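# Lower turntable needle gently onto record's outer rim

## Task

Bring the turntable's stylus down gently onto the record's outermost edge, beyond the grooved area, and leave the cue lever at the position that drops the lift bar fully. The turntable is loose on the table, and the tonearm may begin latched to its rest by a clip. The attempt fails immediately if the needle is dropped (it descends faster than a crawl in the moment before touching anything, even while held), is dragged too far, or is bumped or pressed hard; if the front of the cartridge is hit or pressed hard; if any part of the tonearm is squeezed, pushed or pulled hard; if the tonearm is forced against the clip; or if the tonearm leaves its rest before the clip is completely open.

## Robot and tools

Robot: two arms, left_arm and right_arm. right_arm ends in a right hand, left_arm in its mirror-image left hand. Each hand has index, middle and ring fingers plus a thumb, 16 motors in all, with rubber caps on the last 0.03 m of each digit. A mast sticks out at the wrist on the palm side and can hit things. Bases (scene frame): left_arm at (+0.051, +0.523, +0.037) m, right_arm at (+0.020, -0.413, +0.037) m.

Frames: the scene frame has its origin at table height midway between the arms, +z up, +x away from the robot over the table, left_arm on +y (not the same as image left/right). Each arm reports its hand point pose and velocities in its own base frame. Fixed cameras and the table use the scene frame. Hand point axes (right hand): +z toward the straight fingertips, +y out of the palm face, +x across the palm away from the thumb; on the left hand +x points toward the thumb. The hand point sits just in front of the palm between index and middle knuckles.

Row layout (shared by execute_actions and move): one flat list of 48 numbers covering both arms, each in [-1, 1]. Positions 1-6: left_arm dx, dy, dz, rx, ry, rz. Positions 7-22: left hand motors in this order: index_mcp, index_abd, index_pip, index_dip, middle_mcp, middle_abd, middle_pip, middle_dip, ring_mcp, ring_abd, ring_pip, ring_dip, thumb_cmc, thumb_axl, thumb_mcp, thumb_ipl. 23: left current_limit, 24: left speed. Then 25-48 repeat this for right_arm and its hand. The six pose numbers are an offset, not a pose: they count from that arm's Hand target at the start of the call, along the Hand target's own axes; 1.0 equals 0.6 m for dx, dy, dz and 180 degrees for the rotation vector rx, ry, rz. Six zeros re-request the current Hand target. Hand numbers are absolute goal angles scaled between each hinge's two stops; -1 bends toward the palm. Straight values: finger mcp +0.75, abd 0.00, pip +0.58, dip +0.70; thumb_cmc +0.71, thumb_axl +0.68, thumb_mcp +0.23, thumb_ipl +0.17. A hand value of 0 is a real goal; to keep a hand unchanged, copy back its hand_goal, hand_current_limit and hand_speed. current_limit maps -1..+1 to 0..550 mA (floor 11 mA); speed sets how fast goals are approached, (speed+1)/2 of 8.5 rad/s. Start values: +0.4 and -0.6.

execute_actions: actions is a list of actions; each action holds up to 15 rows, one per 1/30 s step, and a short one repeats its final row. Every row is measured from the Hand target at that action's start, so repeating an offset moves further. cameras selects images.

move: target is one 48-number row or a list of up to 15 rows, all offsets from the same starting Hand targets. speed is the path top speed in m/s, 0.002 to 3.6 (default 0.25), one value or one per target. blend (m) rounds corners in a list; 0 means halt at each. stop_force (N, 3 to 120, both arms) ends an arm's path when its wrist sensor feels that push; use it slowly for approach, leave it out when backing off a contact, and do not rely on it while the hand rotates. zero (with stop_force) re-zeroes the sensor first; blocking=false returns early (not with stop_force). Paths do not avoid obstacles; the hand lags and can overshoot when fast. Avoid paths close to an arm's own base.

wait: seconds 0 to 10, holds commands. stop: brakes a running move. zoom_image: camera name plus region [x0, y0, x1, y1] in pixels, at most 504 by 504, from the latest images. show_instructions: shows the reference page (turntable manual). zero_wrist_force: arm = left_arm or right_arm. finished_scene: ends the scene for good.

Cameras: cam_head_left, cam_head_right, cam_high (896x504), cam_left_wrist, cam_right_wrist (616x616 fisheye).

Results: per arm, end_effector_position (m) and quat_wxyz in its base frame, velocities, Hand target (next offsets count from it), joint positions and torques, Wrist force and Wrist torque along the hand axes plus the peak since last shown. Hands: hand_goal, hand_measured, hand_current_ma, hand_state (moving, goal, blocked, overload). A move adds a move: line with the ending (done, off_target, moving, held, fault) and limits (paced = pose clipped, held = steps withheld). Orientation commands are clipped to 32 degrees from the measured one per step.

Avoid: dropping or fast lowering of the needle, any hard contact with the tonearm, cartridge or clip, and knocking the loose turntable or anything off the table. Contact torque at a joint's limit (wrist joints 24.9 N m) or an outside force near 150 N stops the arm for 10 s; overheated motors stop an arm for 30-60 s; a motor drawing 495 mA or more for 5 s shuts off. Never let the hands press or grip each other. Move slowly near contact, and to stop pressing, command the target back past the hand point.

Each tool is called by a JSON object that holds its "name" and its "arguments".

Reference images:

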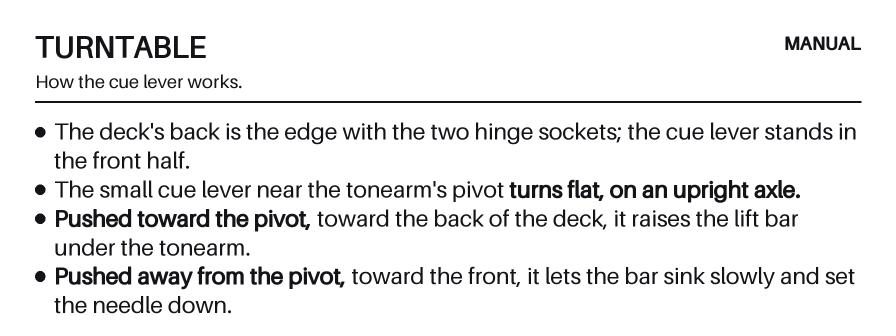

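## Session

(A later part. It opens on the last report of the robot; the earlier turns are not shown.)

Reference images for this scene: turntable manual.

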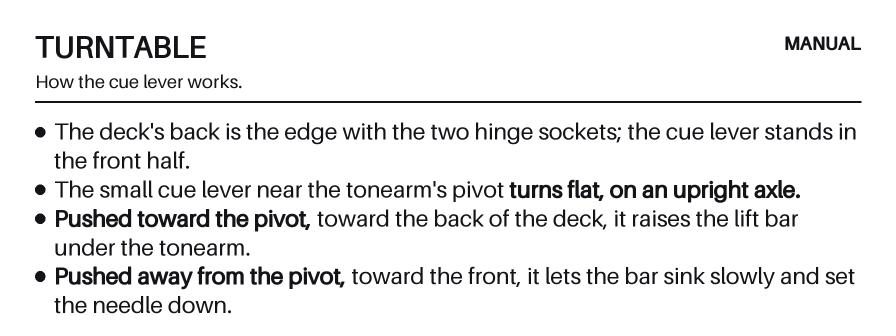

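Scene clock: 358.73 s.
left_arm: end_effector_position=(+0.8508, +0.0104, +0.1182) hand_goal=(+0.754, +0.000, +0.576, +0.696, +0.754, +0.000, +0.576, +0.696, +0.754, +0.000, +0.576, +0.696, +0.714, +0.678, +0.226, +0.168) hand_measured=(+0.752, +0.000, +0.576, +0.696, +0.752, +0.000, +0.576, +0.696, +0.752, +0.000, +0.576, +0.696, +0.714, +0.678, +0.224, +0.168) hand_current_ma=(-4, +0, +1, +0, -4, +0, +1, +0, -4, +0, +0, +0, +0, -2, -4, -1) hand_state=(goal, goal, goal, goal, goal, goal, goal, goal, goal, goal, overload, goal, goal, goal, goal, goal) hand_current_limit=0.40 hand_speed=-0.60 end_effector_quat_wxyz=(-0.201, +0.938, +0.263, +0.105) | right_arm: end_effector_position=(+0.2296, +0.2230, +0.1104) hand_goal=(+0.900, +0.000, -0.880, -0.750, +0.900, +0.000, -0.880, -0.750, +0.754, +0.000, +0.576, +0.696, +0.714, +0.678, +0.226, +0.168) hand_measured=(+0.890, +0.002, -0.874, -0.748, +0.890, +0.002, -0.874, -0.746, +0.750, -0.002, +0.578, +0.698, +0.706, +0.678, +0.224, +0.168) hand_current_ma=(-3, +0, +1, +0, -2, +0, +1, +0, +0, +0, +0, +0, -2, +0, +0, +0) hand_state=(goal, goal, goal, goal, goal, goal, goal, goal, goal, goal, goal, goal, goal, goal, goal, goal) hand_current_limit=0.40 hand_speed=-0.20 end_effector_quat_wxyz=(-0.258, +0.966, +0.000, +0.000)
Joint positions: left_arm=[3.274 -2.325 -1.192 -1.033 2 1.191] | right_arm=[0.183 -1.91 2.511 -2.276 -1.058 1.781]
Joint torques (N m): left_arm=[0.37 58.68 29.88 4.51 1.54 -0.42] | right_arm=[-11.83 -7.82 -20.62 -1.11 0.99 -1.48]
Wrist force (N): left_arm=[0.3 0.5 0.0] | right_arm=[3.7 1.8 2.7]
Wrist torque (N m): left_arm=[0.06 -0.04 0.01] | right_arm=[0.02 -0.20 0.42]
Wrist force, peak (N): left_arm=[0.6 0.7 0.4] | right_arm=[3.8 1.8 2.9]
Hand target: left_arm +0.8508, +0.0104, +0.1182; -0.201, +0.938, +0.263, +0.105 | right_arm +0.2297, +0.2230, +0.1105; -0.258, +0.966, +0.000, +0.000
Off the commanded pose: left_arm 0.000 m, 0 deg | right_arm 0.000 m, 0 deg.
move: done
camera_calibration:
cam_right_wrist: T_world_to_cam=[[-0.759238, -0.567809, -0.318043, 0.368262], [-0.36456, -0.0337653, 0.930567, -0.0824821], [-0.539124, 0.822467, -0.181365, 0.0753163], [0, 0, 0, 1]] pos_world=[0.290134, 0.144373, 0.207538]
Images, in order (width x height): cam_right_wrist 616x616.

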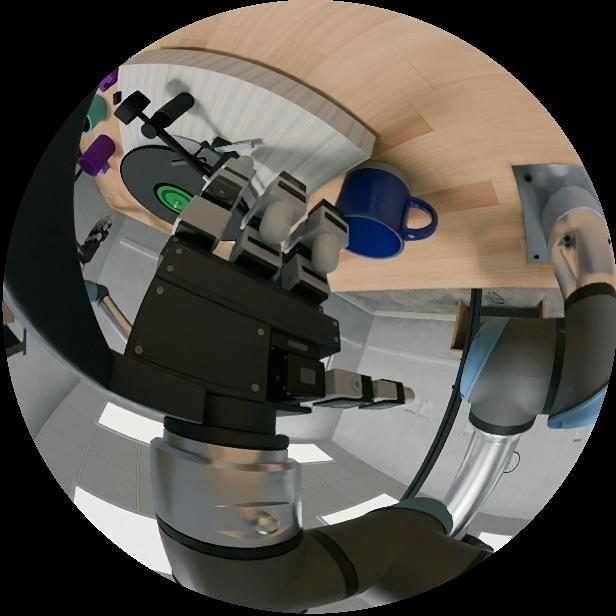

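{"name": "move", "arguments": {"target": [[0,0,0,0,0,0,0.754,0,0.576,0.696,0.754,0,0.576,0.696,0.754,0,0.576,0.696,0.714,0.678,0.226,0.168,0.4,-0.6,0,0.005,0.0087,0,0,0,0.9,0,-0.88,-0.75,0.9,0,-0.88,-0.75,0.754,0,0.576,0.696,0.714,0.678,0.226,0.168,0.4,-0.2]], "speed": 0.02, "stop_force": 3}}

{"name": "move", "arguments": {"target": [[0,0,0,0,0,0,0.754,0,0.576,0.696,0.754,0,0.576,0.696,0.754,0,0.576,0.696,0.714,0.678,0.226,0.168,0.4,-0.6,0.0173,0.0208,-0.012,0,0,0,0.9,0,-0.88,-0.75,0.9,0,-0.88,-0.75,0.754,0,0.576,0.696,0.714,0.678,0.226,0.168,0.4,-0.2]], "speed": 0.02, "stop_force": 4, "cameras": ["cam_right_wrist"]}}

{"name": "zoom_image", "arguments": {"camera": "cam_right_wrist", "region": [210, 100, 290, 180]}}

Scene clock: 363.80 s.
left_arm: end_effector_position=(+0.8508, +0.0104, +0.1182) hand_goal=(+0.754, +0.000, +0.576, +0.696, +0.754, +0.000, +0.576, +0.696, +0.754, +0.000, +0.576, +0.696, +0.714, +0.678, +0.226, +0.168) hand_measured=(+0.752, +0.000, +0.576, +0.696, +0.752, +0.000, +0.576, +0.696, +0.752, +0.000, +0.576, +0.696, +0.714, +0.678, +0.224, +0.168) hand_current_ma=(-4, +0, +1, +0, -4, +0, +1, +0, -4, +0, +0, +0, +0, -2, -4, -1) hand_state=(goal, goal, goal, goal, goal, goal, goal, goal, goal, goal, overload, goal, goal, goal, goal, goal) hand_current_limit=0.40 hand_speed=-0.60 end_effector_quat_wxyz=(-0.201, +0.938, +0.263, +0.105) | right_arm: end_effector_position=(+0.2297, +0.2230, +0.1045) hand_goal=(+0.900, +0.000, -0.880, -0.750, +0.900, +0.000, -0.880, -0.750, +0.754, +0.000, +0.576, +0.696, +0.714, +0.678, +0.226, +0.168) hand_measured=(+0.890, +0.002, -0.874, -0.748, +0.890, +0.002, -0.874, -0.746, +0.750, -0.002, +0.578, +0.698, +0.706, +0.678, +0.224, +0.168) hand_current_ma=(-3, +0, +1, +0, -2, +0, +1, +0, +0, +0, +0, +0, -2, +0, +0, +0) hand_state=(goal, goal, goal, goal, goal, goal, goal, goal, goal, goal, goal, goal, goal, goal, goal, goal) hand_current_limit=0.40 hand_speed=-0.20 end_effector_quat_wxyz=(-0.258, +0.966, +0.000, +0.000)
Joint positions: left_arm=[3.274 -2.325 -1.192 -1.033 2 1.191] | right_arm=[0.183 -1.896 2.522 -2.301 -1.058 1.781]
Joint torques (N m): left_arm=[1.02 59.5 29.87 4.42 1.59 -0.51] | right_arm=[-1.29 -12.64 -25.37 -1.08 1.16 -0.65]
Wrist force (N): left_arm=[0.7 0.6 0.0] | right_arm=[3.6 1.6 2.8]
Wrist torque (N m): left_arm=[0.08 -0.09 0.05] | right_arm=[-0.02 -0.17 0.40]
Wrist force, peak (N): left_arm=[0.6 1.0 0.3] | right_arm=[4.0 1.8 2.8]
Hand target: left_arm +0.8508, +0.0104, +0.1182; -0.201, +0.938, +0.263, +0.105 | right_arm +0.2297, +0.2230, +0.1045; -0.258, +0.966, +0.000, +0.000
Off the commanded pose: left_arm 0.000 m, 0 deg | right_arm 0.000 m, 0 deg.
move: done

Scene clock: 365.67 s.
left_arm: end_effector_position=(+0.8508, +0.0104, +0.1182) hand_goal=(+0.754, +0.000, +0.576, +0.696, +0.754, +0.000, +0.576, +0.696, +0.754, +0.000, +0.576, +0.696, +0.714, +0.678, +0.226, +0.168) hand_measured=(+0.752, +0.000, +0.576, +0.696, +0.752, +0.000, +0.576, +0.696, +0.752, +0.000, +0.576, +0.696, +0.714, +0.678, +0.224, +0.168) hand_current_ma=(-4, +0, +1, +0, -4, +0, +1, +0, -4, +0, +0, +0, +0, -2, -4, -1) hand_state=(goal, goal, goal, goal, goal, goal, goal, goal, goal, goal, overload, goal, goal, goal, goal, goal) hand_current_limit=0.40 hand_speed=-0.60 end_effector_quat_wxyz=(-0.201, +0.938, +0.263, +0.105) | right_arm: end_effector_position=(+0.2400, +0.2086, +0.1045) hand_goal=(+0.900, +0.000, -0.880, -0.750, +0.900, +0.000, -0.880, -0.750, +0.754, +0.000, +0.576, +0.696, +0.714, +0.678, +0.226, +0.168) hand_measured=(+0.890, +0.002, -0.874, -0.748, +0.890, +0.002, -0.874, -0.746, +0.768, +0.016, +0.586, +0.700, +0.706, +0.678, +0.224, +0.168) hand_current_ma=(-3, +0, +1, +0, -2, +0, +1, +0, +5, +5, +3, +1, -2, +0, +0, +0) hand_state=(goal, goal, goal, goal, goal, goal, goal, goal, goal, goal, goal, goal, goal, goal, goal, goal) hand_current_limit=0.40 hand_speed=-0.20 end_effector_quat_wxyz=(-0.258, +0.966, +0.000, +0.000)
Joint positions: left_arm=[3.274 -2.325 -1.192 -1.033 2 1.191] | right_arm=[0.127 -1.902 2.515 -2.256 -1.053 1.717]
Joint torques (N m): left_arm=[0.31 59.36 28.94 4.56 1.66 -0.49] | right_arm=[12.26 -1.58 -14.6 -4.08 0.45 1.66]
Wrist force (N): left_arm=[0.1 0.3 0.2] | right_arm=[3.1 0.8 2.7]
Wrist torque (N m): left_arm=[0.02 0.00 0.00] | right_arm=[0.05 -0.26 0.24]
Wrist force, peak (N): left_arm=[0.1 0.9 0.5] | right_arm=[3.6 1.7 3.0]
Hand target: left_arm +0.8508, +0.0104, +0.1182; -0.201, +0.938, +0.263, +0.105 | right_arm +0.2400, +0.2086, +0.1045; -0.258, +0.966, +0.000, +0.000
Off the commanded pose: left_arm 0.000 m, 0 deg | right_arm 0.000 m, 0 deg.
move: done
camera_calibration:
cam_right_wrist: T_world_to_cam=[[-0.75929, -0.567632, -0.318233, 0.366137], [-0.364726, -0.0337946, 0.930501, -0.0736196], [-0.538937, 0.822589, -0.18137, 0.0916264], [0, 0, 0, 1]] pos_world=[0.300534, 0.129972, 0.201638]
Images, in order (width x height): cam_right_wrist 616x616.

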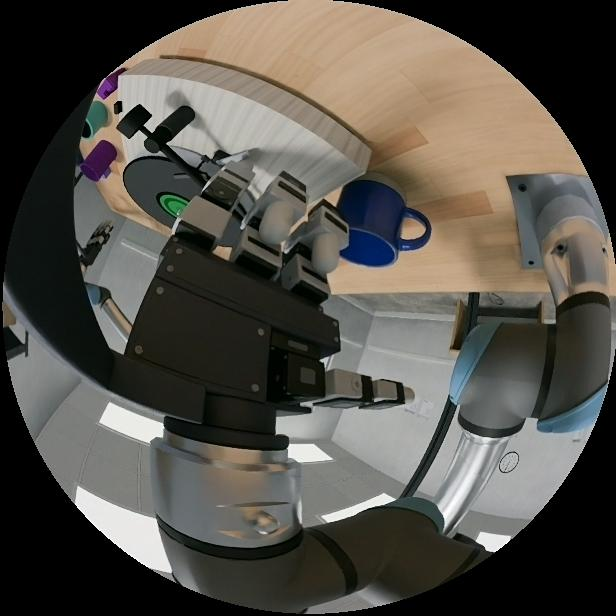

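Scaled by 6.300 from the camera's 616x616 image, which has a finer 880x880 frame.

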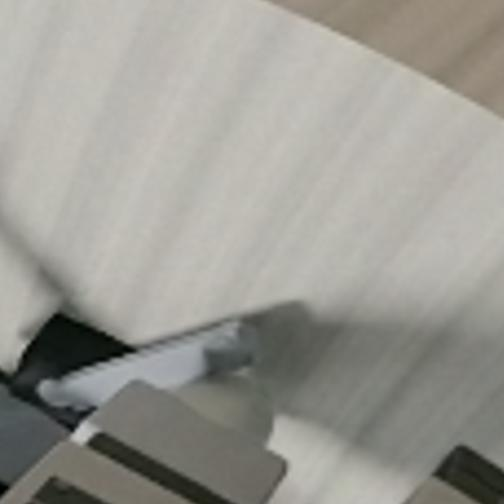

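{"name": "move", "arguments": {"target": [[0,0,0,0,0,0,0.754,0,0.576,0.696,0.754,0,0.576,0.696,0.754,0,0.576,0.696,0.714,0.678,0.226,0.168,0.4,-0.6,0.028,0.0189,-0.0109,0,0,0,0.9,0,-0.88,-0.75,0.9,0,-0.88,-0.75,0.754,0,0.576,0.696,0.714,0.678,0.226,0.168,0.4,-0.2],[0,0,0,0,0,0,0.754,0,0.576,0.696,0.754,0,0.576,0.696,0.754,0,0.576,0.696,0.714,0.678,0.226,0.168,0.4,-0.6,0.057,0.0237,-0.0137,0,0,0,0.9,0,-0.88,-0.75,0.9,0,-0.88,-0.75,0.754,0,0.576,0.696,0.714,0.678,0.226,0.168,0.4,-0.2]], "speed": 0.02, "stop_force": 4, "blend": [0.003,0], "cameras": ["cam_right_wrist"]}}

{"name": "zoom_image", "arguments": {"camera": "cam_right_wrist", "region": [190, 80, 290, 180]}}

Scene clock: 372.20 s.
left_arm: end_effector_position=(+0.8508, +0.0104, +0.1182) hand_goal=(+0.754, +0.000, +0.576, +0.696, +0.754, +0.000, +0.576, +0.696, +0.754, +0.000, +0.576, +0.696, +0.714, +0.678, +0.226, +0.168) hand_measured=(+0.752, +0.000, +0.576, +0.696, +0.752, +0.000, +0.576, +0.696, +0.752, +0.000, +0.576, +0.696, +0.714, +0.678, +0.224, +0.168) hand_current_ma=(-4, +0, +1, +0, -4, +0, +1, +0, -4, +0, +0, +0, +0, -2, -4, -1) hand_state=(goal, goal, goal, goal, goal, goal, goal, goal, goal, goal, overload, goal, goal, goal, goal, goal) hand_current_limit=0.40 hand_speed=-0.60 end_effector_quat_wxyz=(-0.201, +0.938, +0.263, +0.105) | right_arm: end_effector_position=(+0.2639, +0.1942, +0.1045) hand_goal=(+0.900, +0.000, -0.880, -0.750, +0.900, +0.000, -0.880, -0.750, +0.754, +0.000, +0.576, +0.696, +0.714, +0.678, +0.226, +0.168) hand_measured=(+0.890, +0.002, -0.874, -0.748, +0.890, +0.002, -0.874, -0.746, +0.760, +0.092, +0.582, +0.698, +0.706, +0.678, +0.224, +0.168) hand_current_ma=(-3, +0, +1, +0, -2, +0, +1, +0, +1, +117, +1, +0, -2, +0, +0, +0) hand_state=(goal, goal, goal, goal, goal, goal, goal, goal, goal, blocked, goal, goal, goal, goal, goal, goal) hand_current_limit=0.40 hand_speed=-0.20 end_effector_quat_wxyz=(-0.258, +0.966, +0.000, +0.000)
Joint positions: left_arm=[3.274 -2.325 -1.192 -1.033 2 1.191] | right_arm=[0.069 -1.863 2.482 -2.229 -1.05 1.65]
Joint torques (N m): left_arm=[-0.21 59.6 29.71 4.45 1.54 -0.62] | right_arm=[11.33 -1.41 -14.61 -1.54 0.07 1.53]
Wrist force (N): left_arm=[0.4 0.3 0.2] | right_arm=[1.3 1.7 3.0]
Wrist torque (N m): left_arm=[0.02 -0.04 0.02] | right_arm=[0.07 -0.47 0.15]
Wrist force, peak (N): left_arm=[0.5 0.5 0.6] | right_arm=[3.7 1.7 3.3]
Hand target: left_arm +0.8508, +0.0104, +0.1182; -0.201, +0.938, +0.263, +0.105 | right_arm +0.2639, +0.1942, +0.1045; -0.258, +0.966, +0.000, +0.000 (not the last commanded pose)
Off the commanded pose: left_arm 0.000 m, 0 deg | right_arm 0.010 m, 0 deg.
move: contact (right_arm); path passed 1 of 2 targets
camera_calibration:
cam_right_wrist: T_world_to_cam=[[-0.759261, -0.567696, -0.31819, 0.376043], [-0.364683, -0.0338068, 0.930518, -0.0654089], [-0.539008, 0.822544, -0.181361, 0.116461], [0, 0, 0, 1]] pos_world=[0.324434, 0.115472, 0.201638]
Images, in order (width x height): cam_right_wrist 616x616.

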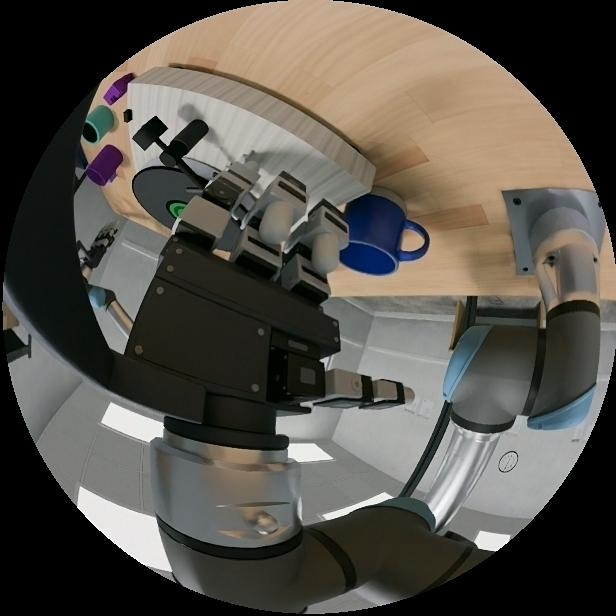

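Scaled by 5.040 from the camera's 616x616 image, which has a finer 880x880 frame.

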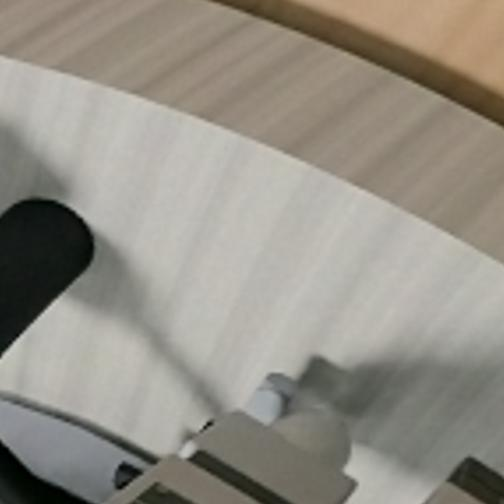

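{"name": "move", "arguments": {"target": [[0,0,0,0,0,0,0.754,0,0.576,0.696,0.754,0,0.576,0.696,0.754,0,0.576,0.696,0.714,0.678,0.226,0.168,0.4,-0.6,-0.04,0,0,0,0,0,0.9,0,-0.88,-0.75,0.9,0,-0.88,-0.75,0.754,0,0.576,0.696,0.714,0.678,0.226,0.168,0.4,-0.2],[0,0,0,0,0,0,0.754,0,0.576,0.696,0.754,0,0.576,0.696,0.754,0,0.576,0.696,0.714,0.678,0.226,0.168,0.4,-0.6,-0.05,-0.05,-0.0866,0,0,0,0.9,0,-0.88,-0.75,0.9,0,-0.88,-0.75,0.754,0,0.576,0.696,0.714,0.678,0.226,0.168,0.4,-0.2]], "speed": [0.02,0.06], "cameras": ["cam_right_wrist"]}}

{"name": "zoom_image", "arguments": {"camera": "cam_right_wrist", "region": [180, 70, 300, 190]}}

Scene clock: 378.07 s.
left_arm: end_effector_position=(+0.8508, +0.0104, +0.1182) hand_goal=(+0.754, +0.000, +0.576, +0.696, +0.754, +0.000, +0.576, +0.696, +0.754, +0.000, +0.576, +0.696, +0.714, +0.678, +0.226, +0.168) hand_measured=(+0.752, +0.000, +0.576, +0.696, +0.752, +0.000, +0.576, +0.696, +0.752, +0.000, +0.576, +0.696, +0.714, +0.678, +0.224, +0.168) hand_current_ma=(-4, +0, +1, +0, -4, +0, +1, +0, -4, +0, +0, +0, +0, -2, -4, -1) hand_state=(goal, goal, goal, goal, goal, goal, goal, goal, goal, goal, overload, goal, goal, goal, goal, goal) hand_current_limit=0.40 hand_speed=-0.60 end_effector_quat_wxyz=(-0.201, +0.938, +0.263, +0.105) | right_arm: end_effector_position=(+0.2339, +0.1943, +0.1646) hand_goal=(+0.900, +0.000, -0.880, -0.750, +0.900, +0.000, -0.880, -0.750, +0.754, +0.000, +0.576, +0.696, +0.714, +0.678, +0.226, +0.168) hand_measured=(+0.890, +0.002, -0.874, -0.748, +0.890, +0.002, -0.874, -0.746, +0.750, +0.004, +0.578, +0.698, +0.706, +0.678, +0.224, +0.168) hand_current_ma=(-3, +0, +1, +0, -2, +0, +1, +0, +0, +0, +0, +0, -2, +0, +0, +0) hand_state=(goal, goal, goal, goal, goal, goal, goal, goal, goal, goal, goal, goal, goal, goal, goal, goal) hand_current_limit=0.40 hand_speed=-0.20 end_effector_quat_wxyz=(-0.258, +0.966, +0.000, +0.000)
Joint positions: left_arm=[3.274 -2.325 -1.192 -1.033 2 1.191] | right_arm=[0.077 -2.06 2.414 -1.969 -1.051 1.659]
Joint torques (N m): left_arm=[1.1 59.23 30.12 4.56 1.5 -0.29] | right_arm=[-10.64 5.79 -16.69 -2.96 1.72 -1.57]
Wrist force (N): left_arm=[0.4 0.2 0.6] | right_arm=[3.5 2.1 2.6]
Wrist torque (N m): left_arm=[-0.03 -0.02 0.03] | right_arm=[0.06 -0.16 0.33]
Wrist force, peak (N): left_arm=[0.6 0.8 0.1] | right_arm=[3.5 2.0 3.6]
Hand target: left_arm +0.8508, +0.0104, +0.1182; -0.201, +0.938, +0.263, +0.105 | right_arm +0.2339, +0.1943, +0.1645; -0.258, +0.966, +0.000, +0.000
Off the commanded pose: left_arm 0.000 m, 0 deg | right_arm 0.000 m, 0 deg.
move: done
camera_calibration:
cam_right_wrist: T_world_to_cam=[[-0.759133, -0.567827, -0.31826, 0.372465], [-0.364794, -0.0338237, 0.930474, -0.132128], [-0.539113, 0.822452, -0.181463, 0.111076], [0, 0, 0, 1]] pos_world=[0.294433, 0.115672, 0.261638]
Images, in order (width x height): cam_right_wrist 616x616.

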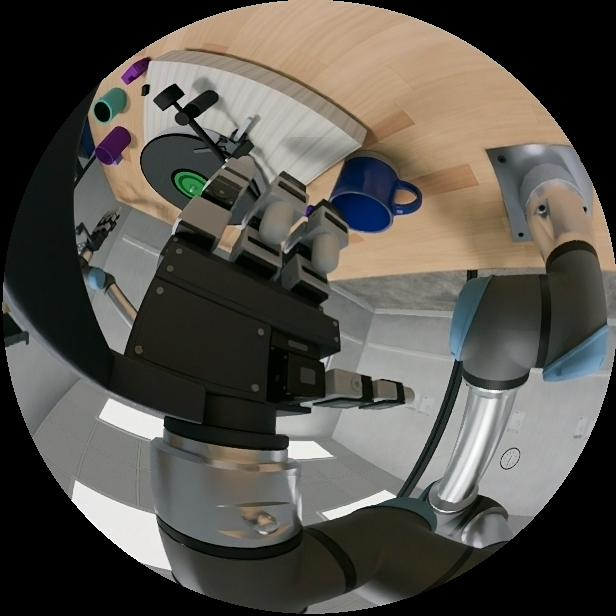

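Scaled by 4.200 from the camera's 616x616 image, which has a finer 880x880 frame.

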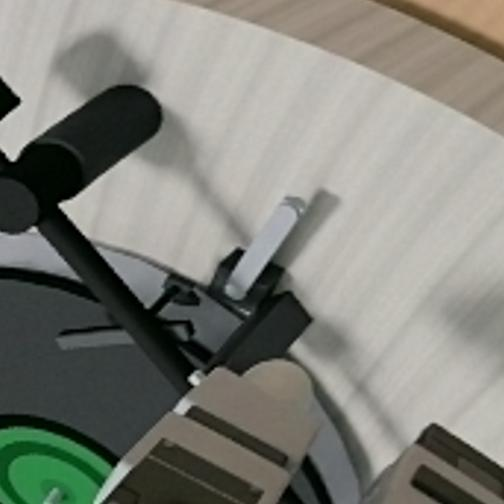

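{"name": "move", "arguments": {"target": [[0,0,0,0,0,0,0.754,0,0.576,0.696,0.754,0,0.576,0.696,0.754,0,0.576,0.696,0.714,0.678,0.226,0.168,0.4,-0.6,0.0833,-0.1822,0.0378,0.3333,0,0,0.9,0,-0.88,-0.75,0.9,0,-0.88,-0.75,0.754,0,0.576,0.696,0.714,0.678,0.226,0.168,0.4,-0.2],[0,0,0,0,0,0,0.754,0,0.576,0.696,0.754,0,0.576,0.696,0.754,0,0.576,0.696,0.714,0.678,0.226,0.168,0.4,-0.6,0.0833,-0.2423,0.2168,0.3333,0,0,0.9,0,-0.88,-0.75,0.9,0,-0.88,-0.75,0.754,0,0.576,0.696,0.714,0.678,0.226,0.168,0.4,-0.2]], "speed": 0.2, "cameras": ["cam_right_wrist"]}}

{"name": "zoom_image", "arguments": {"camera": "cam_right_wrist", "region": [340, 10, 540, 210]}}

{"name": "zoom_image", "arguments": {"camera": "cam_right_wrist", "region": [340, 50, 460, 170]}}

Scene clock: 388.13 s.
left_arm: end_effector_position=(+0.8508, +0.0104, +0.1182) hand_goal=(+0.754, +0.000, +0.576, +0.696, +0.754, +0.000, +0.576, +0.696, +0.754, +0.000, +0.576, +0.696, +0.714, +0.678, +0.226, +0.168) hand_measured=(+0.752, +0.000, +0.576, +0.696, +0.752, +0.000, +0.576, +0.696, +0.752, +0.000, +0.576, +0.696, +0.714, +0.678, +0.224, +0.168) hand_current_ma=(-4, +0, +1, +0, -4, +0, +1, +0, -4, +0, +0, +0, +0, -2, -4, -1) hand_state=(goal, goal, goal, goal, goal, goal, goal, goal, goal, goal, overload, goal, goal, goal, goal, goal) hand_current_limit=0.40 hand_speed=-0.60 end_effector_quat_wxyz=(-0.201, +0.938, +0.263, +0.105) | right_arm: end_effector_position=(+0.2839, +0.3851, +0.1243) hand_goal=(+0.900, +0.000, -0.880, -0.750, +0.900, +0.000, -0.880, -0.750, +0.754, +0.000, +0.576, +0.696, +0.714, +0.678, +0.226, +0.168) hand_measured=(+0.890, +0.002, -0.878, -0.748, +0.890, +0.002, -0.878, -0.746, +0.746, +0.002, +0.576, +0.698, +0.706, +0.678, +0.224, +0.168) hand_current_ma=(-3, +0, +0, +0, -2, +0, +0, +0, -2, +0, +0, +0, -2, +0, +0, +0) hand_state=(goal, goal, goal, goal, goal, goal, goal, goal, goal, goal, goal, goal, goal, goal, goal, goal) hand_current_limit=0.40 hand_speed=-0.20 end_effector_quat_wxyz=(+0.707, -0.708, +0.000, +0.000)
Joint positions: left_arm=[3.274 -2.325 -1.192 -1.033 2 1.191] | right_arm=[0.072 -1.474 2.256 -0.757 0.072 -0.024]
Joint torques (N m): left_arm=[0.88 59.05 30 4.52 1.67 -0.42] | right_arm=[4.46 -10.51 -6.81 0.19 0.96 0.12]
Wrist force (N): left_arm=[0.2 0.3 0.1] | right_arm=[3.3 3.2 -1.6]
Wrist torque (N m): left_arm=[0.02 -0.02 0.01] | right_arm=[0.31 0.06 0.30]
Wrist force, peak (N): left_arm=[0.7 0.6 0.6] | right_arm=[2.9 4.5 -0.2]
Hand target: left_arm +0.8508, +0.0104, +0.1182; -0.201, +0.938, +0.263, +0.105 | right_arm +0.2839, +0.3851, +0.1242; +0.706, -0.708, +0.000, +0.000
Off the commanded pose: left_arm 0.000 m, 0 deg | right_arm 0.000 m, 0 deg.
move: done
camera_calibration:
cam_right_wrist: T_world_to_cam=[[-0.759386, -0.00832559, -0.650587, 0.331866], [-0.364603, -0.822726, 0.436105, 0.295185], [-0.538886, 0.568378, 0.621731, -0.028216], [0, 0, 0, 1]] pos_world=[0.344435, 0.261657, 0.104719]
Images, in order (width x height): cam_right_wrist 616x616.

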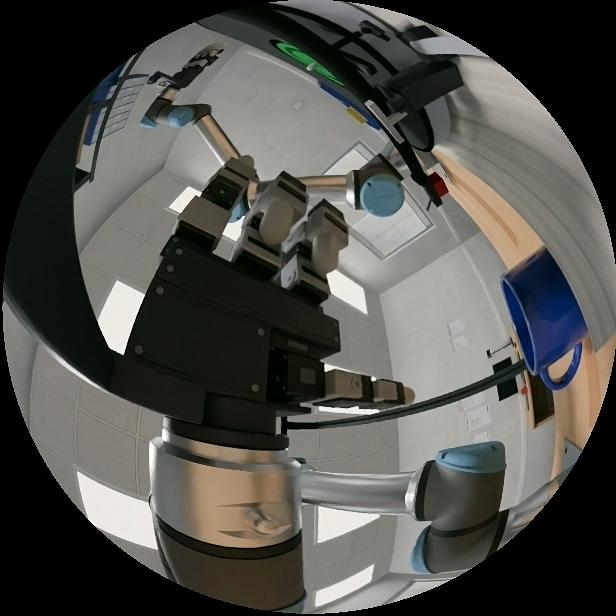

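Scaled by 2.520 from the camera's 616x616 image, which has a finer 880x880 frame.

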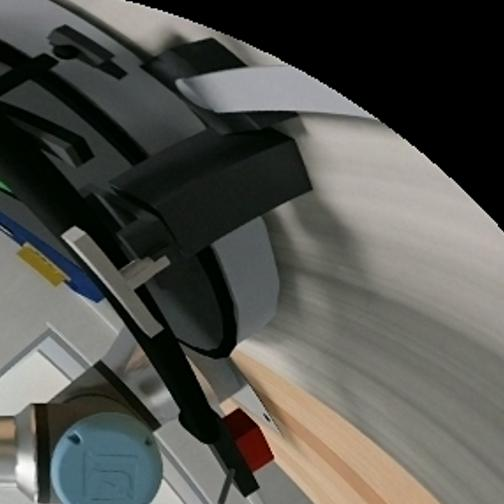

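Scaled by 4.200 from the camera's 616x616 image, which has a finer 880x880 frame.

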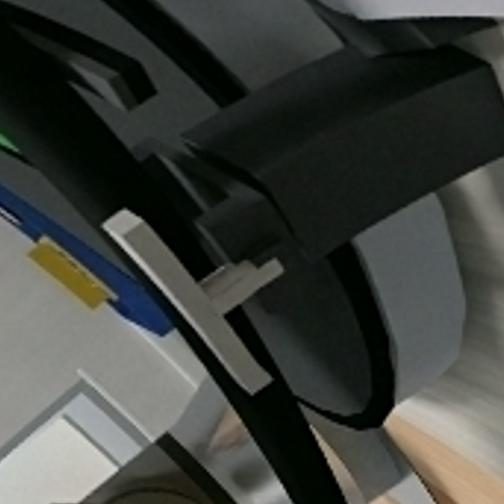

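{"name": "zoom_image", "arguments": {"camera": "cam_right_wrist", "region": [355, 70, 415, 130]}}

{"name": "zoom_image", "arguments": {"camera": "cam_right_wrist", "region": [390, 140, 470, 220]}}

Scaled by 8.400 from the camera's 616x616 image, which has a finer 880x880 frame.

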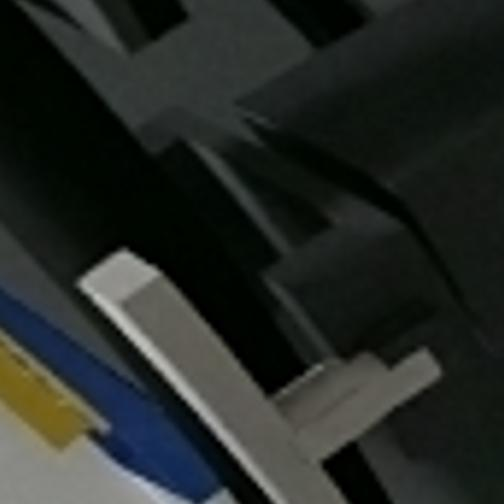

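Scaled by 6.300 from the camera's 616x616 image, which has a finer 880x880 frame.

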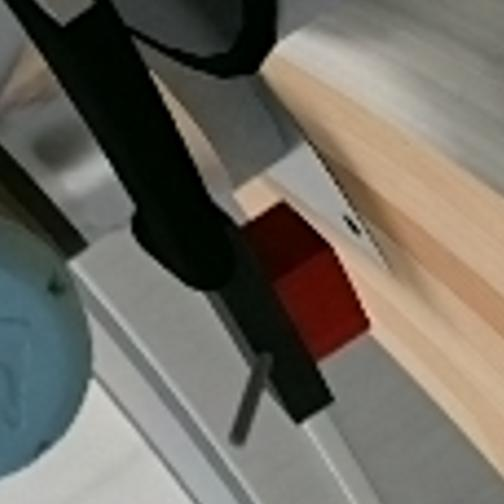

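{"name": "move", "arguments": {"target": [[0,0,0,0,0,0,0.754,0,0.576,0.696,0.754,0,0.576,0.696,0.754,0,0.576,0.696,0.714,0.678,0.226,0.168,0.4,-0.6,0,-0.1262,-0.1418,0,0,0,0.9,0,-0.88,-0.75,0.9,0,-0.88,-0.75,0.754,0,0.576,0.696,0.714,0.678,0.226,0.168,0.4,-0.2],[0,0,0,0,0,0,0.754,0,0.576,0.696,0.754,0,0.576,0.696,0.754,0,0.576,0.696,0.714,0.678,0.226,0.168,0.4,-0.6,-0.1698,-0.1595,-0.2752,-0.3333,0,0,0.9,0,-0.88,-0.75,0.9,0,-0.88,-0.75,0.754,0,0.576,0.696,0.714,0.678,0.226,0.168,0.4,-0.2],[0,0,0,0,0,0,0.754,0,0.576,0.696,0.754,0,0.576,0.696,0.754,0,0.576,0.696,0.714,0.678,0.226,0.168,0.4,-0.6,-0.1698,-0.0745,-0.1948,-0.3333,0,0,0.9,0,-0.88,-0.75,0.9,0,-0.88,-0.75,0.754,0,0.576,0.696,0.714,0.678,0.226,0.168,0.4,-0.2]], "speed": [0.2,0.2,0.08], "blend": [0.02,0.01,0], "cameras": ["cam_right_wrist"]}}

{"name": "zoom_image", "arguments": {"camera": "cam_right_wrist", "region": [180, 70, 320, 210]}}

Scene clock: 413.87 s.
left_arm: end_effector_position=(+0.8508, +0.0104, +0.1182) hand_goal=(+0.754, +0.000, +0.576, +0.696, +0.754, +0.000, +0.576, +0.696, +0.754, +0.000, +0.576, +0.696, +0.714, +0.678, +0.226, +0.168) hand_measured=(+0.752, +0.000, +0.576, +0.696, +0.752, +0.000, +0.576, +0.696, +0.752, +0.000, +0.576, +0.696, +0.714, +0.678, +0.224, +0.168) hand_current_ma=(-4, +0, +1, +0, -4, +0, +1, +0, -4, +0, +0, +0, +0, -2, -4, -1) hand_state=(goal, goal, goal, goal, goal, goal, goal, goal, goal, goal, overload, goal, goal, goal, goal, goal) hand_current_limit=0.40 hand_speed=-0.60 end_effector_quat_wxyz=(-0.201, +0.938, +0.263, +0.105) | right_arm: end_effector_position=(+0.1820, +0.2683, +0.1691) hand_goal=(+0.900, +0.000, -0.880, -0.750, +0.900, +0.000, -0.880, -0.750, +0.754, +0.000, +0.576, +0.696, +0.714, +0.678, +0.226, +0.168) hand_measured=(+0.890, +0.002, -0.878, -0.748, +0.890, +0.002, -0.878, -0.746, +0.746, +0.002, +0.576, +0.698, +0.704, +0.678, +0.224, +0.168) hand_current_ma=(-3, +0, +0, +0, -2, +0, +0, +0, -2, +0, +0, +0, -2, +0, +0, +0) hand_state=(goal, goal, goal, goal, goal, goal, goal, goal, goal, goal, goal, goal, goal, goal, goal, goal) hand_current_limit=0.40 hand_speed=-0.20 end_effector_quat_wxyz=(-0.258, +0.966, +0.000, +0.000)
Joint positions: left_arm=[3.274 -2.325 -1.192 -1.033 2 1.191] | right_arm=[0.388 -2.011 2.424 -2.198 -1.091 2.011]
Joint torques (N m): left_arm=[1.35 58.95 30.42 4.47 1.62 -0.53] | right_arm=[-9.18 -1.2 -27.3 -3.38 2.45 -0.5]
Wrist force (N): left_arm=[0.5 0.4 0.2] | right_arm=[3.9 1.5 2.8]
Wrist torque (N m): left_arm=[0.04 -0.06 0.03] | right_arm=[-0.03 -0.24 0.44]
Wrist force, peak (N): left_arm=[0.5 0.5 0.8] | right_arm=[3.2 4.6 -0.2]
Hand target: left_arm +0.8508, +0.0104, +0.1182; -0.201, +0.938, +0.263, +0.105 | right_arm +0.1820, +0.2683, +0.1692; -0.258, +0.966, +0.000, +0.000
Off the commanded pose: left_arm 0.000 m, 0 deg | right_arm 0.000 m, 0 deg.
move: done
camera_calibration:
cam_right_wrist: T_world_to_cam=[[-0.759265, -0.567812, -0.317972, 0.376502], [-0.364502, -0.0337224, 0.930592, -0.152958], [-0.539124, 0.822467, -0.181364, 0.0230423], [0, 0, 0, 1]] pos_world=[0.242534, 0.189673, 0.266238]
Images, in order (width x height): cam_right_wrist 616x616.

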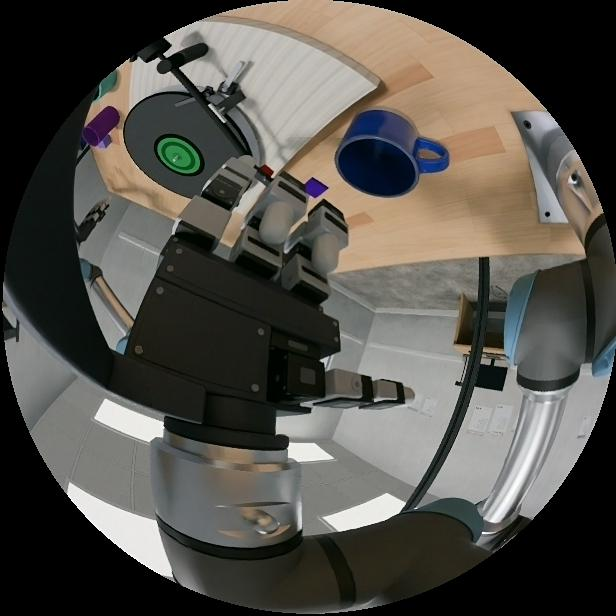

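Scaled by 3.600 from the camera's 616x616 image, which has a finer 880x880 frame.

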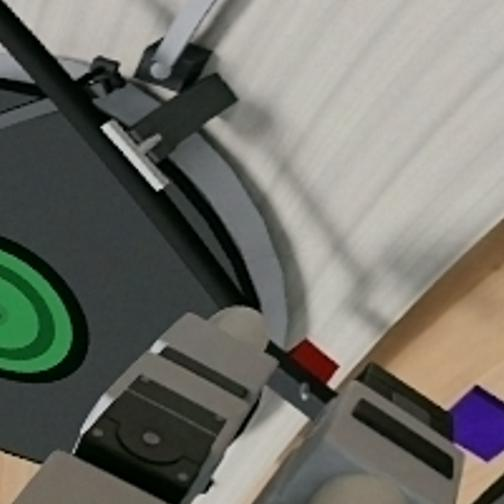

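{"name": "move", "arguments": {"target": [[0,0,0,0,0,0,0.754,0,0.576,0.696,0.754,0,0.576,0.696,0.754,0,0.576,0.696,0.714,0.678,0.226,0.168,0.4,-0.6,0,0.0167,0.0289,0,0,0,0.9,0,-0.88,-0.75,0.9,0,-0.88,-0.75,0.754,0,0.576,0.696,0.714,0.678,0.226,0.168,0.4,-0.2]], "speed": 0.05, "stop_force": 3, "cameras": ["cam_right_wrist"]}}

{"name": "zoom_image", "arguments": {"camera": "cam_right_wrist", "region": [190, 70, 310, 190]}}

Scene clock: 417.97 s.
left_arm: end_effector_position=(+0.8508, +0.0104, +0.1182) hand_goal=(+0.754, +0.000, +0.576, +0.696, +0.754, +0.000, +0.576, +0.696, +0.754, +0.000, +0.576, +0.696, +0.714, +0.678, +0.226, +0.168) hand_measured=(+0.752, +0.000, +0.576, +0.696, +0.752, +0.000, +0.576, +0.696, +0.752, +0.000, +0.576, +0.696, +0.714, +0.678, +0.224, +0.168) hand_current_ma=(-4, +0, +1, +0, -4, +0, +1, +0, -4, +0, +0, +0, +0, -2, -4, -1) hand_state=(goal, goal, goal, goal, goal, goal, goal, goal, goal, goal, overload, goal, goal, goal, goal, goal) hand_current_limit=0.40 hand_speed=-0.60 end_effector_quat_wxyz=(-0.201, +0.938, +0.263, +0.105) | right_arm: end_effector_position=(+0.1820, +0.2683, +0.1491) hand_goal=(+0.900, +0.000, -0.880, -0.750, +0.900, +0.000, -0.880, -0.750, +0.754, +0.000, +0.576, +0.696, +0.714, +0.678, +0.226, +0.168) hand_measured=(+0.890, +0.002, -0.878, -0.748, +0.890, +0.002, -0.878, -0.746, +0.746, +0.002, +0.576, +0.698, +0.704, +0.678, +0.224, +0.168) hand_current_ma=(-3, +0, +0, +0, -2, +0, +0, +0, -2, +0, +0, +0, -2, +0, +0, +0) hand_state=(goal, goal, goal, goal, goal, goal, goal, goal, goal, goal, goal, goal, goal, goal, goal, goal) hand_current_limit=0.40 hand_speed=-0.20 end_effector_quat_wxyz=(-0.258, +0.966, +0.000, +0.000)
Joint positions: left_arm=[3.274 -2.325 -1.192 -1.033 2 1.191] | right_arm=[0.387 -1.979 2.465 -2.271 -1.091 2.011]
Joint torques (N m): left_arm=[-0.11 59.12 28.93 4.42 1.61 -0.53] | right_arm=[11.15 -10.77 -26.29 -3.31 0.24 1.51]
Wrist force (N): left_arm=[0.4 0.3 0.0] | right_arm=[3.2 1.8 3.1]
Wrist torque (N m): left_arm=[0.04 -0.05 0.02] | right_arm=[0.00 -0.16 0.39]
Wrist force, peak (N): left_arm=[0.3 0.9 -0.1] | right_arm=[3.9 1.9 3.0]
Hand target: left_arm +0.8508, +0.0104, +0.1182; -0.201, +0.938, +0.263, +0.105 | right_arm +0.1820, +0.2683, +0.1491; -0.258, +0.966, +0.000, +0.000
Off the commanded pose: left_arm 0.000 m, 0 deg | right_arm 0.000 m, 0 deg.
move: done
camera_calibration:
cam_right_wrist: T_world_to_cam=[[-0.759306, -0.567672, -0.318125, 0.370107], [-0.364575, -0.0338409, 0.930559, -0.134302], [-0.539018, 0.822559, -0.181263, 0.0194298], [0, 0, 0, 1]] pos_world=[0.242534, 0.189572, 0.246239]
Images, in order (width x height): cam_right_wrist 616x616.

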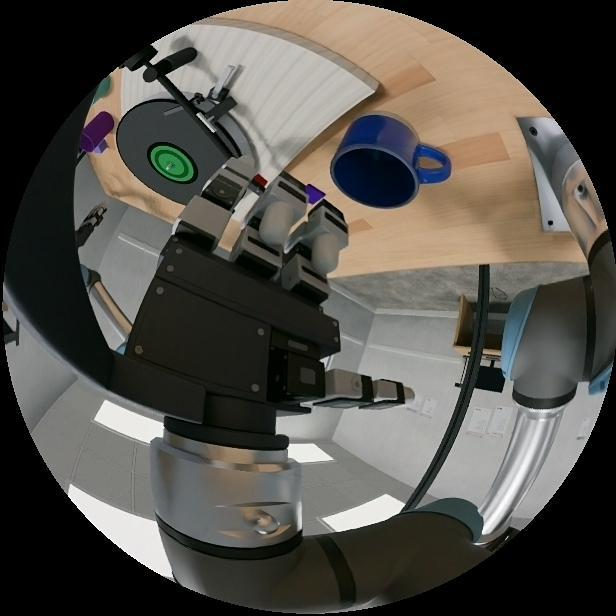

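Scaled by 4.200 from the camera's 616x616 image, which has a finer 880x880 frame.

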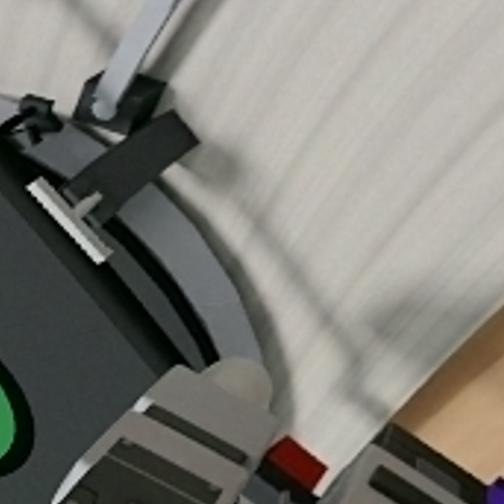

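{"name": "move", "arguments": {"target": [[0,0,0,0,0,0,0.754,0,0.576,0.696,0.754,0,0.576,0.696,0.754,0,0.576,0.696,0.714,0.678,0.226,0.168,0.4,-0.6,0.012,-0.0193,0.0112,0,0,0,0.9,0,-0.88,-0.75,0.9,0,-0.88,-0.75,0.754,0,0.576,0.696,0.714,0.678,0.226,0.168,0.4,-0.2]], "speed": 0.02, "stop_force": 3, "cameras": ["cam_right_wrist"]}}

{"name": "zoom_image", "arguments": {"camera": "cam_right_wrist", "region": [190, 70, 310, 190]}}

Scene clock: 426.07 s.
left_arm: end_effector_position=(+0.8508, +0.0104, +0.1182) hand_goal=(+0.754, +0.000, +0.576, +0.696, +0.754, +0.000, +0.576, +0.696, +0.754, +0.000, +0.576, +0.696, +0.714, +0.678, +0.226, +0.168) hand_measured=(+0.752, +0.000, +0.576, +0.696, +0.752, +0.000, +0.576, +0.696, +0.752, +0.000, +0.576, +0.696, +0.714, +0.678, +0.224, +0.168) hand_current_ma=(-4, +0, +1, +0, -4, +0, +1, +0, -4, +0, +0, +0, +0, -2, -4, -1) hand_state=(goal, goal, goal, goal, goal, goal, goal, goal, goal, goal, overload, goal, goal, goal, goal, goal) hand_current_limit=0.40 hand_speed=-0.60 end_effector_quat_wxyz=(-0.201, +0.938, +0.263, +0.105) | right_arm: end_effector_position=(+0.1892, +0.2817, +0.1491) hand_goal=(+0.900, +0.000, -0.880, -0.750, +0.900, +0.000, -0.880, -0.750, +0.754, +0.000, +0.576, +0.696, +0.714, +0.678, +0.226, +0.168) hand_measured=(+0.890, +0.002, -0.878, -0.748, +0.890, +0.002, -0.878, -0.746, +0.744, +0.000, +0.572, +0.696, +0.704, +0.678, +0.224, +0.168) hand_current_ma=(-3, +0, +0, +0, -2, +0, +0, +0, -3, +0, +0, +0, -2, +0, +0, +0) hand_state=(goal, goal, goal, goal, goal, goal, goal, goal, goal, goal, goal, goal, goal, goal, goal, goal) hand_current_limit=0.40 hand_speed=-0.20 end_effector_quat_wxyz=(-0.258, +0.966, +0.000, +0.000)
Joint positions: left_arm=[3.274 -2.325 -1.192 -1.033 2 1.191] | right_arm=[0.421 -1.922 2.439 -2.318 -1.098 2.047]
Joint torques (N m): left_arm=[0.45 58.3 29.59 4.49 1.69 -0.43] | right_arm=[-11.42 -12.43 -12.07 -1.11 1.79 -1.55]
Wrist force (N): left_arm=[0.3 0.0 0.1] | right_arm=[3.4 2.3 2.4]
Wrist torque (N m): left_arm=[-0.01 -0.03 0.03] | right_arm=[0.03 -0.14 0.37]
Wrist force, peak (N): left_arm=[0.7 0.3 0.6] | right_arm=[3.7 1.9 3.3]
Hand target: left_arm +0.8508, +0.0104, +0.1182; -0.201, +0.938, +0.263, +0.105 | right_arm +0.1892, +0.2817, +0.1491; -0.258, +0.966, +0.000, +0.000
Off the commanded pose: left_arm 0.000 m, 0 deg | right_arm 0.000 m, 0 deg.
move: done
camera_calibration:
cam_right_wrist: T_world_to_cam=[[-0.759289, -0.567698, -0.318119, 0.383149], [-0.364624, -0.0337639, 0.930542, -0.13113], [-0.539008, 0.822544, -0.18136, 0.0122947], [0, 0, 0, 1]] pos_world=[0.249734, 0.202972, 0.246138]
Images, in order (width x height): cam_right_wrist 616x616.

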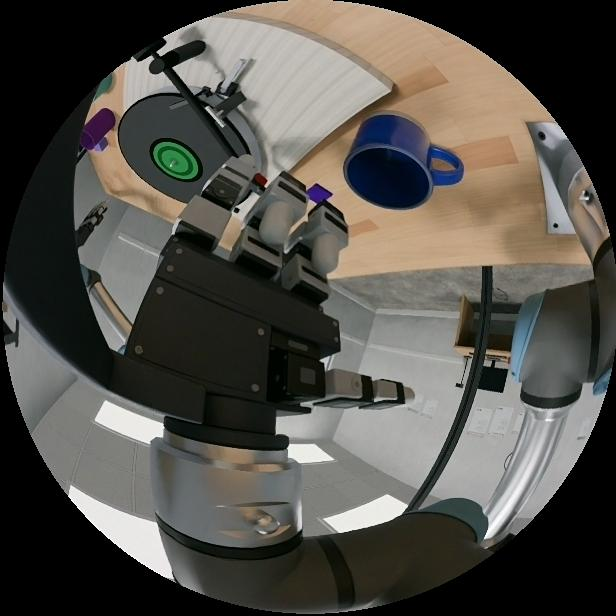

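Scaled by 4.200 from the camera's 616x616 image, which has a finer 880x880 frame.

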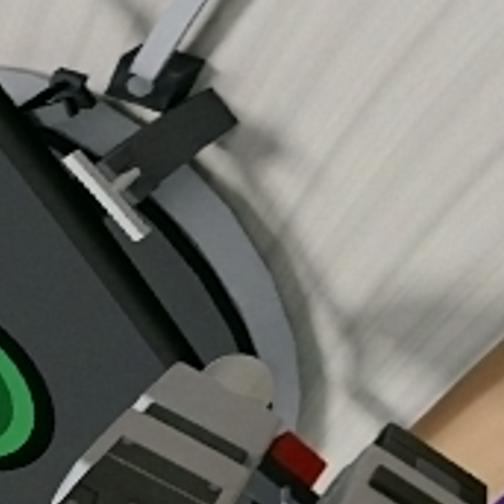

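{"name": "move", "arguments": {"target": [[0,0,0,0,0,0,0.754,0,0.576,0.696,0.754,0,0.576,0.696,0.754,0,0.576,0.696,0.714,0.678,0.226,0.168,0.4,-0.6,0.0128,-0.0175,0.0101,0,0,0,0.9,0,-0.88,-0.75,0.9,0,-0.88,-0.75,0.754,0,0.576,0.696,0.714,0.678,0.226,0.168,0.4,-0.2]], "speed": 0.02, "stop_force": 3, "cameras": ["cam_right_wrist"]}}

{"name": "zoom_image", "arguments": {"camera": "cam_right_wrist", "region": [190, 70, 310, 190]}}

Scene clock: 430.87 s.
left_arm: end_effector_position=(+0.8508, +0.0104, +0.1182) hand_goal=(+0.754, +0.000, +0.576, +0.696, +0.754, +0.000, +0.576, +0.696, +0.754, +0.000, +0.576, +0.696, +0.714, +0.678, +0.226, +0.168) hand_measured=(+0.752, +0.000, +0.576, +0.696, +0.752, +0.000, +0.576, +0.696, +0.752, +0.000, +0.576, +0.696, +0.714, +0.678, +0.224, +0.168) hand_current_ma=(-4, +0, +1, +0, -4, +0, +1, +0, -4, +0, +0, +0, +0, -2, -4, -1) hand_state=(goal, goal, goal, goal, goal, goal, goal, goal, goal, goal, overload, goal, goal, goal, goal, goal) hand_current_limit=0.40 hand_speed=-0.60 end_effector_quat_wxyz=(-0.201, +0.938, +0.263, +0.105) | right_arm: end_effector_position=(+0.1969, +0.2938, +0.1491) hand_goal=(+0.900, +0.000, -0.880, -0.750, +0.900, +0.000, -0.880, -0.750, +0.754, +0.000, +0.576, +0.696, +0.714, +0.678, +0.226, +0.168) hand_measured=(+0.890, +0.002, -0.878, -0.748, +0.890, +0.002, -0.878, -0.746, +0.742, +0.000, +0.572, +0.696, +0.704, +0.678, +0.224, +0.168) hand_current_ma=(-3, +0, +0, +0, -2, +0, +0, +0, -4, +0, -1, +0, -2, +0, +0, +0) hand_state=(goal, goal, goal, goal, goal, goal, goal, goal, goal, goal, goal, goal, goal, goal, goal, goal) hand_current_limit=0.40 hand_speed=-0.20 end_effector_quat_wxyz=(-0.258, +0.966, +0.000, +0.000)
Joint positions: left_arm=[3.274 -2.325 -1.192 -1.033 2 1.191] | right_arm=[0.447 -1.87 2.412 -2.356 -1.104 2.076]
Joint torques (N m): left_arm=[0.46 59.52 30.26 4.58 1.44 -0.57] | right_arm=[-11.8 -14.74 -13.12 -1.29 1.9 -1.53]
Wrist force (N): left_arm=[0.4 0.4 0.1] | right_arm=[3.5 1.8 2.3]
Wrist torque (N m): left_arm=[0.05 -0.05 0.02] | right_arm=[0.00 -0.17 0.37]
Wrist force, peak (N): left_arm=[0.3 0.8 0.1] | right_arm=[3.7 2.3 2.7]
Hand target: left_arm +0.8508, +0.0104, +0.1182; -0.201, +0.938, +0.263, +0.105 | right_arm +0.1969, +0.2938, +0.1491; -0.258, +0.966, +0.000, +0.000
Off the commanded pose: left_arm 0.000 m, 0 deg | right_arm 0.000 m, 0 deg.
move: done
camera_calibration:
cam_right_wrist: T_world_to_cam=[[-0.759289, -0.567698, -0.318119, 0.395921], [-0.364624, -0.0337639, 0.930542, -0.12791], [-0.539008, 0.822544, -0.18136, 0.00640998], [0, 0, 0, 1]] pos_world=[0.257434, 0.215172, 0.246138]
Images, in order (width x height): cam_right_wrist 616x616.

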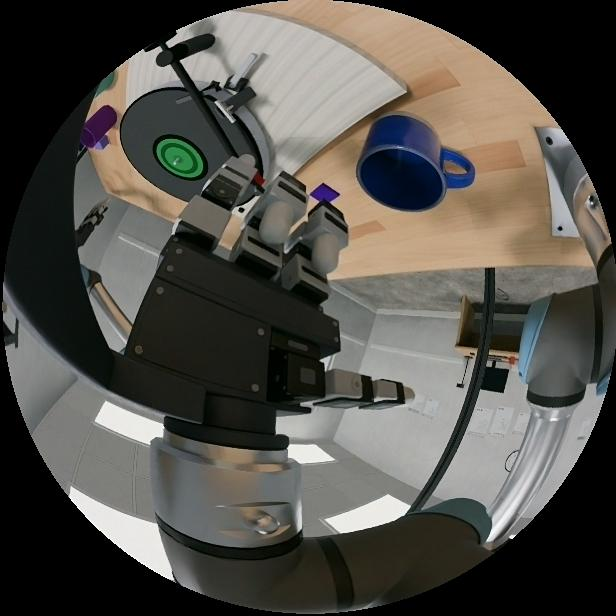

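Scaled by 4.200 from the camera's 616x616 image, which has a finer 880x880 frame.

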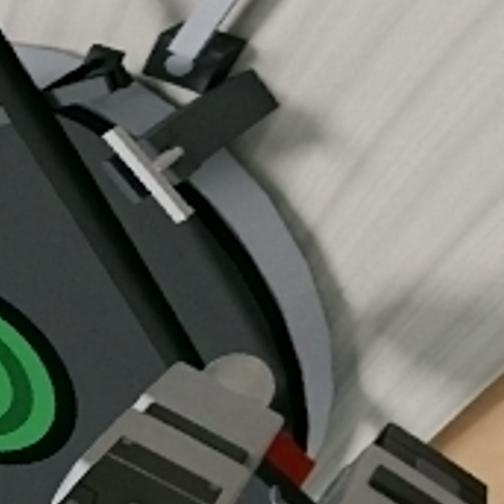

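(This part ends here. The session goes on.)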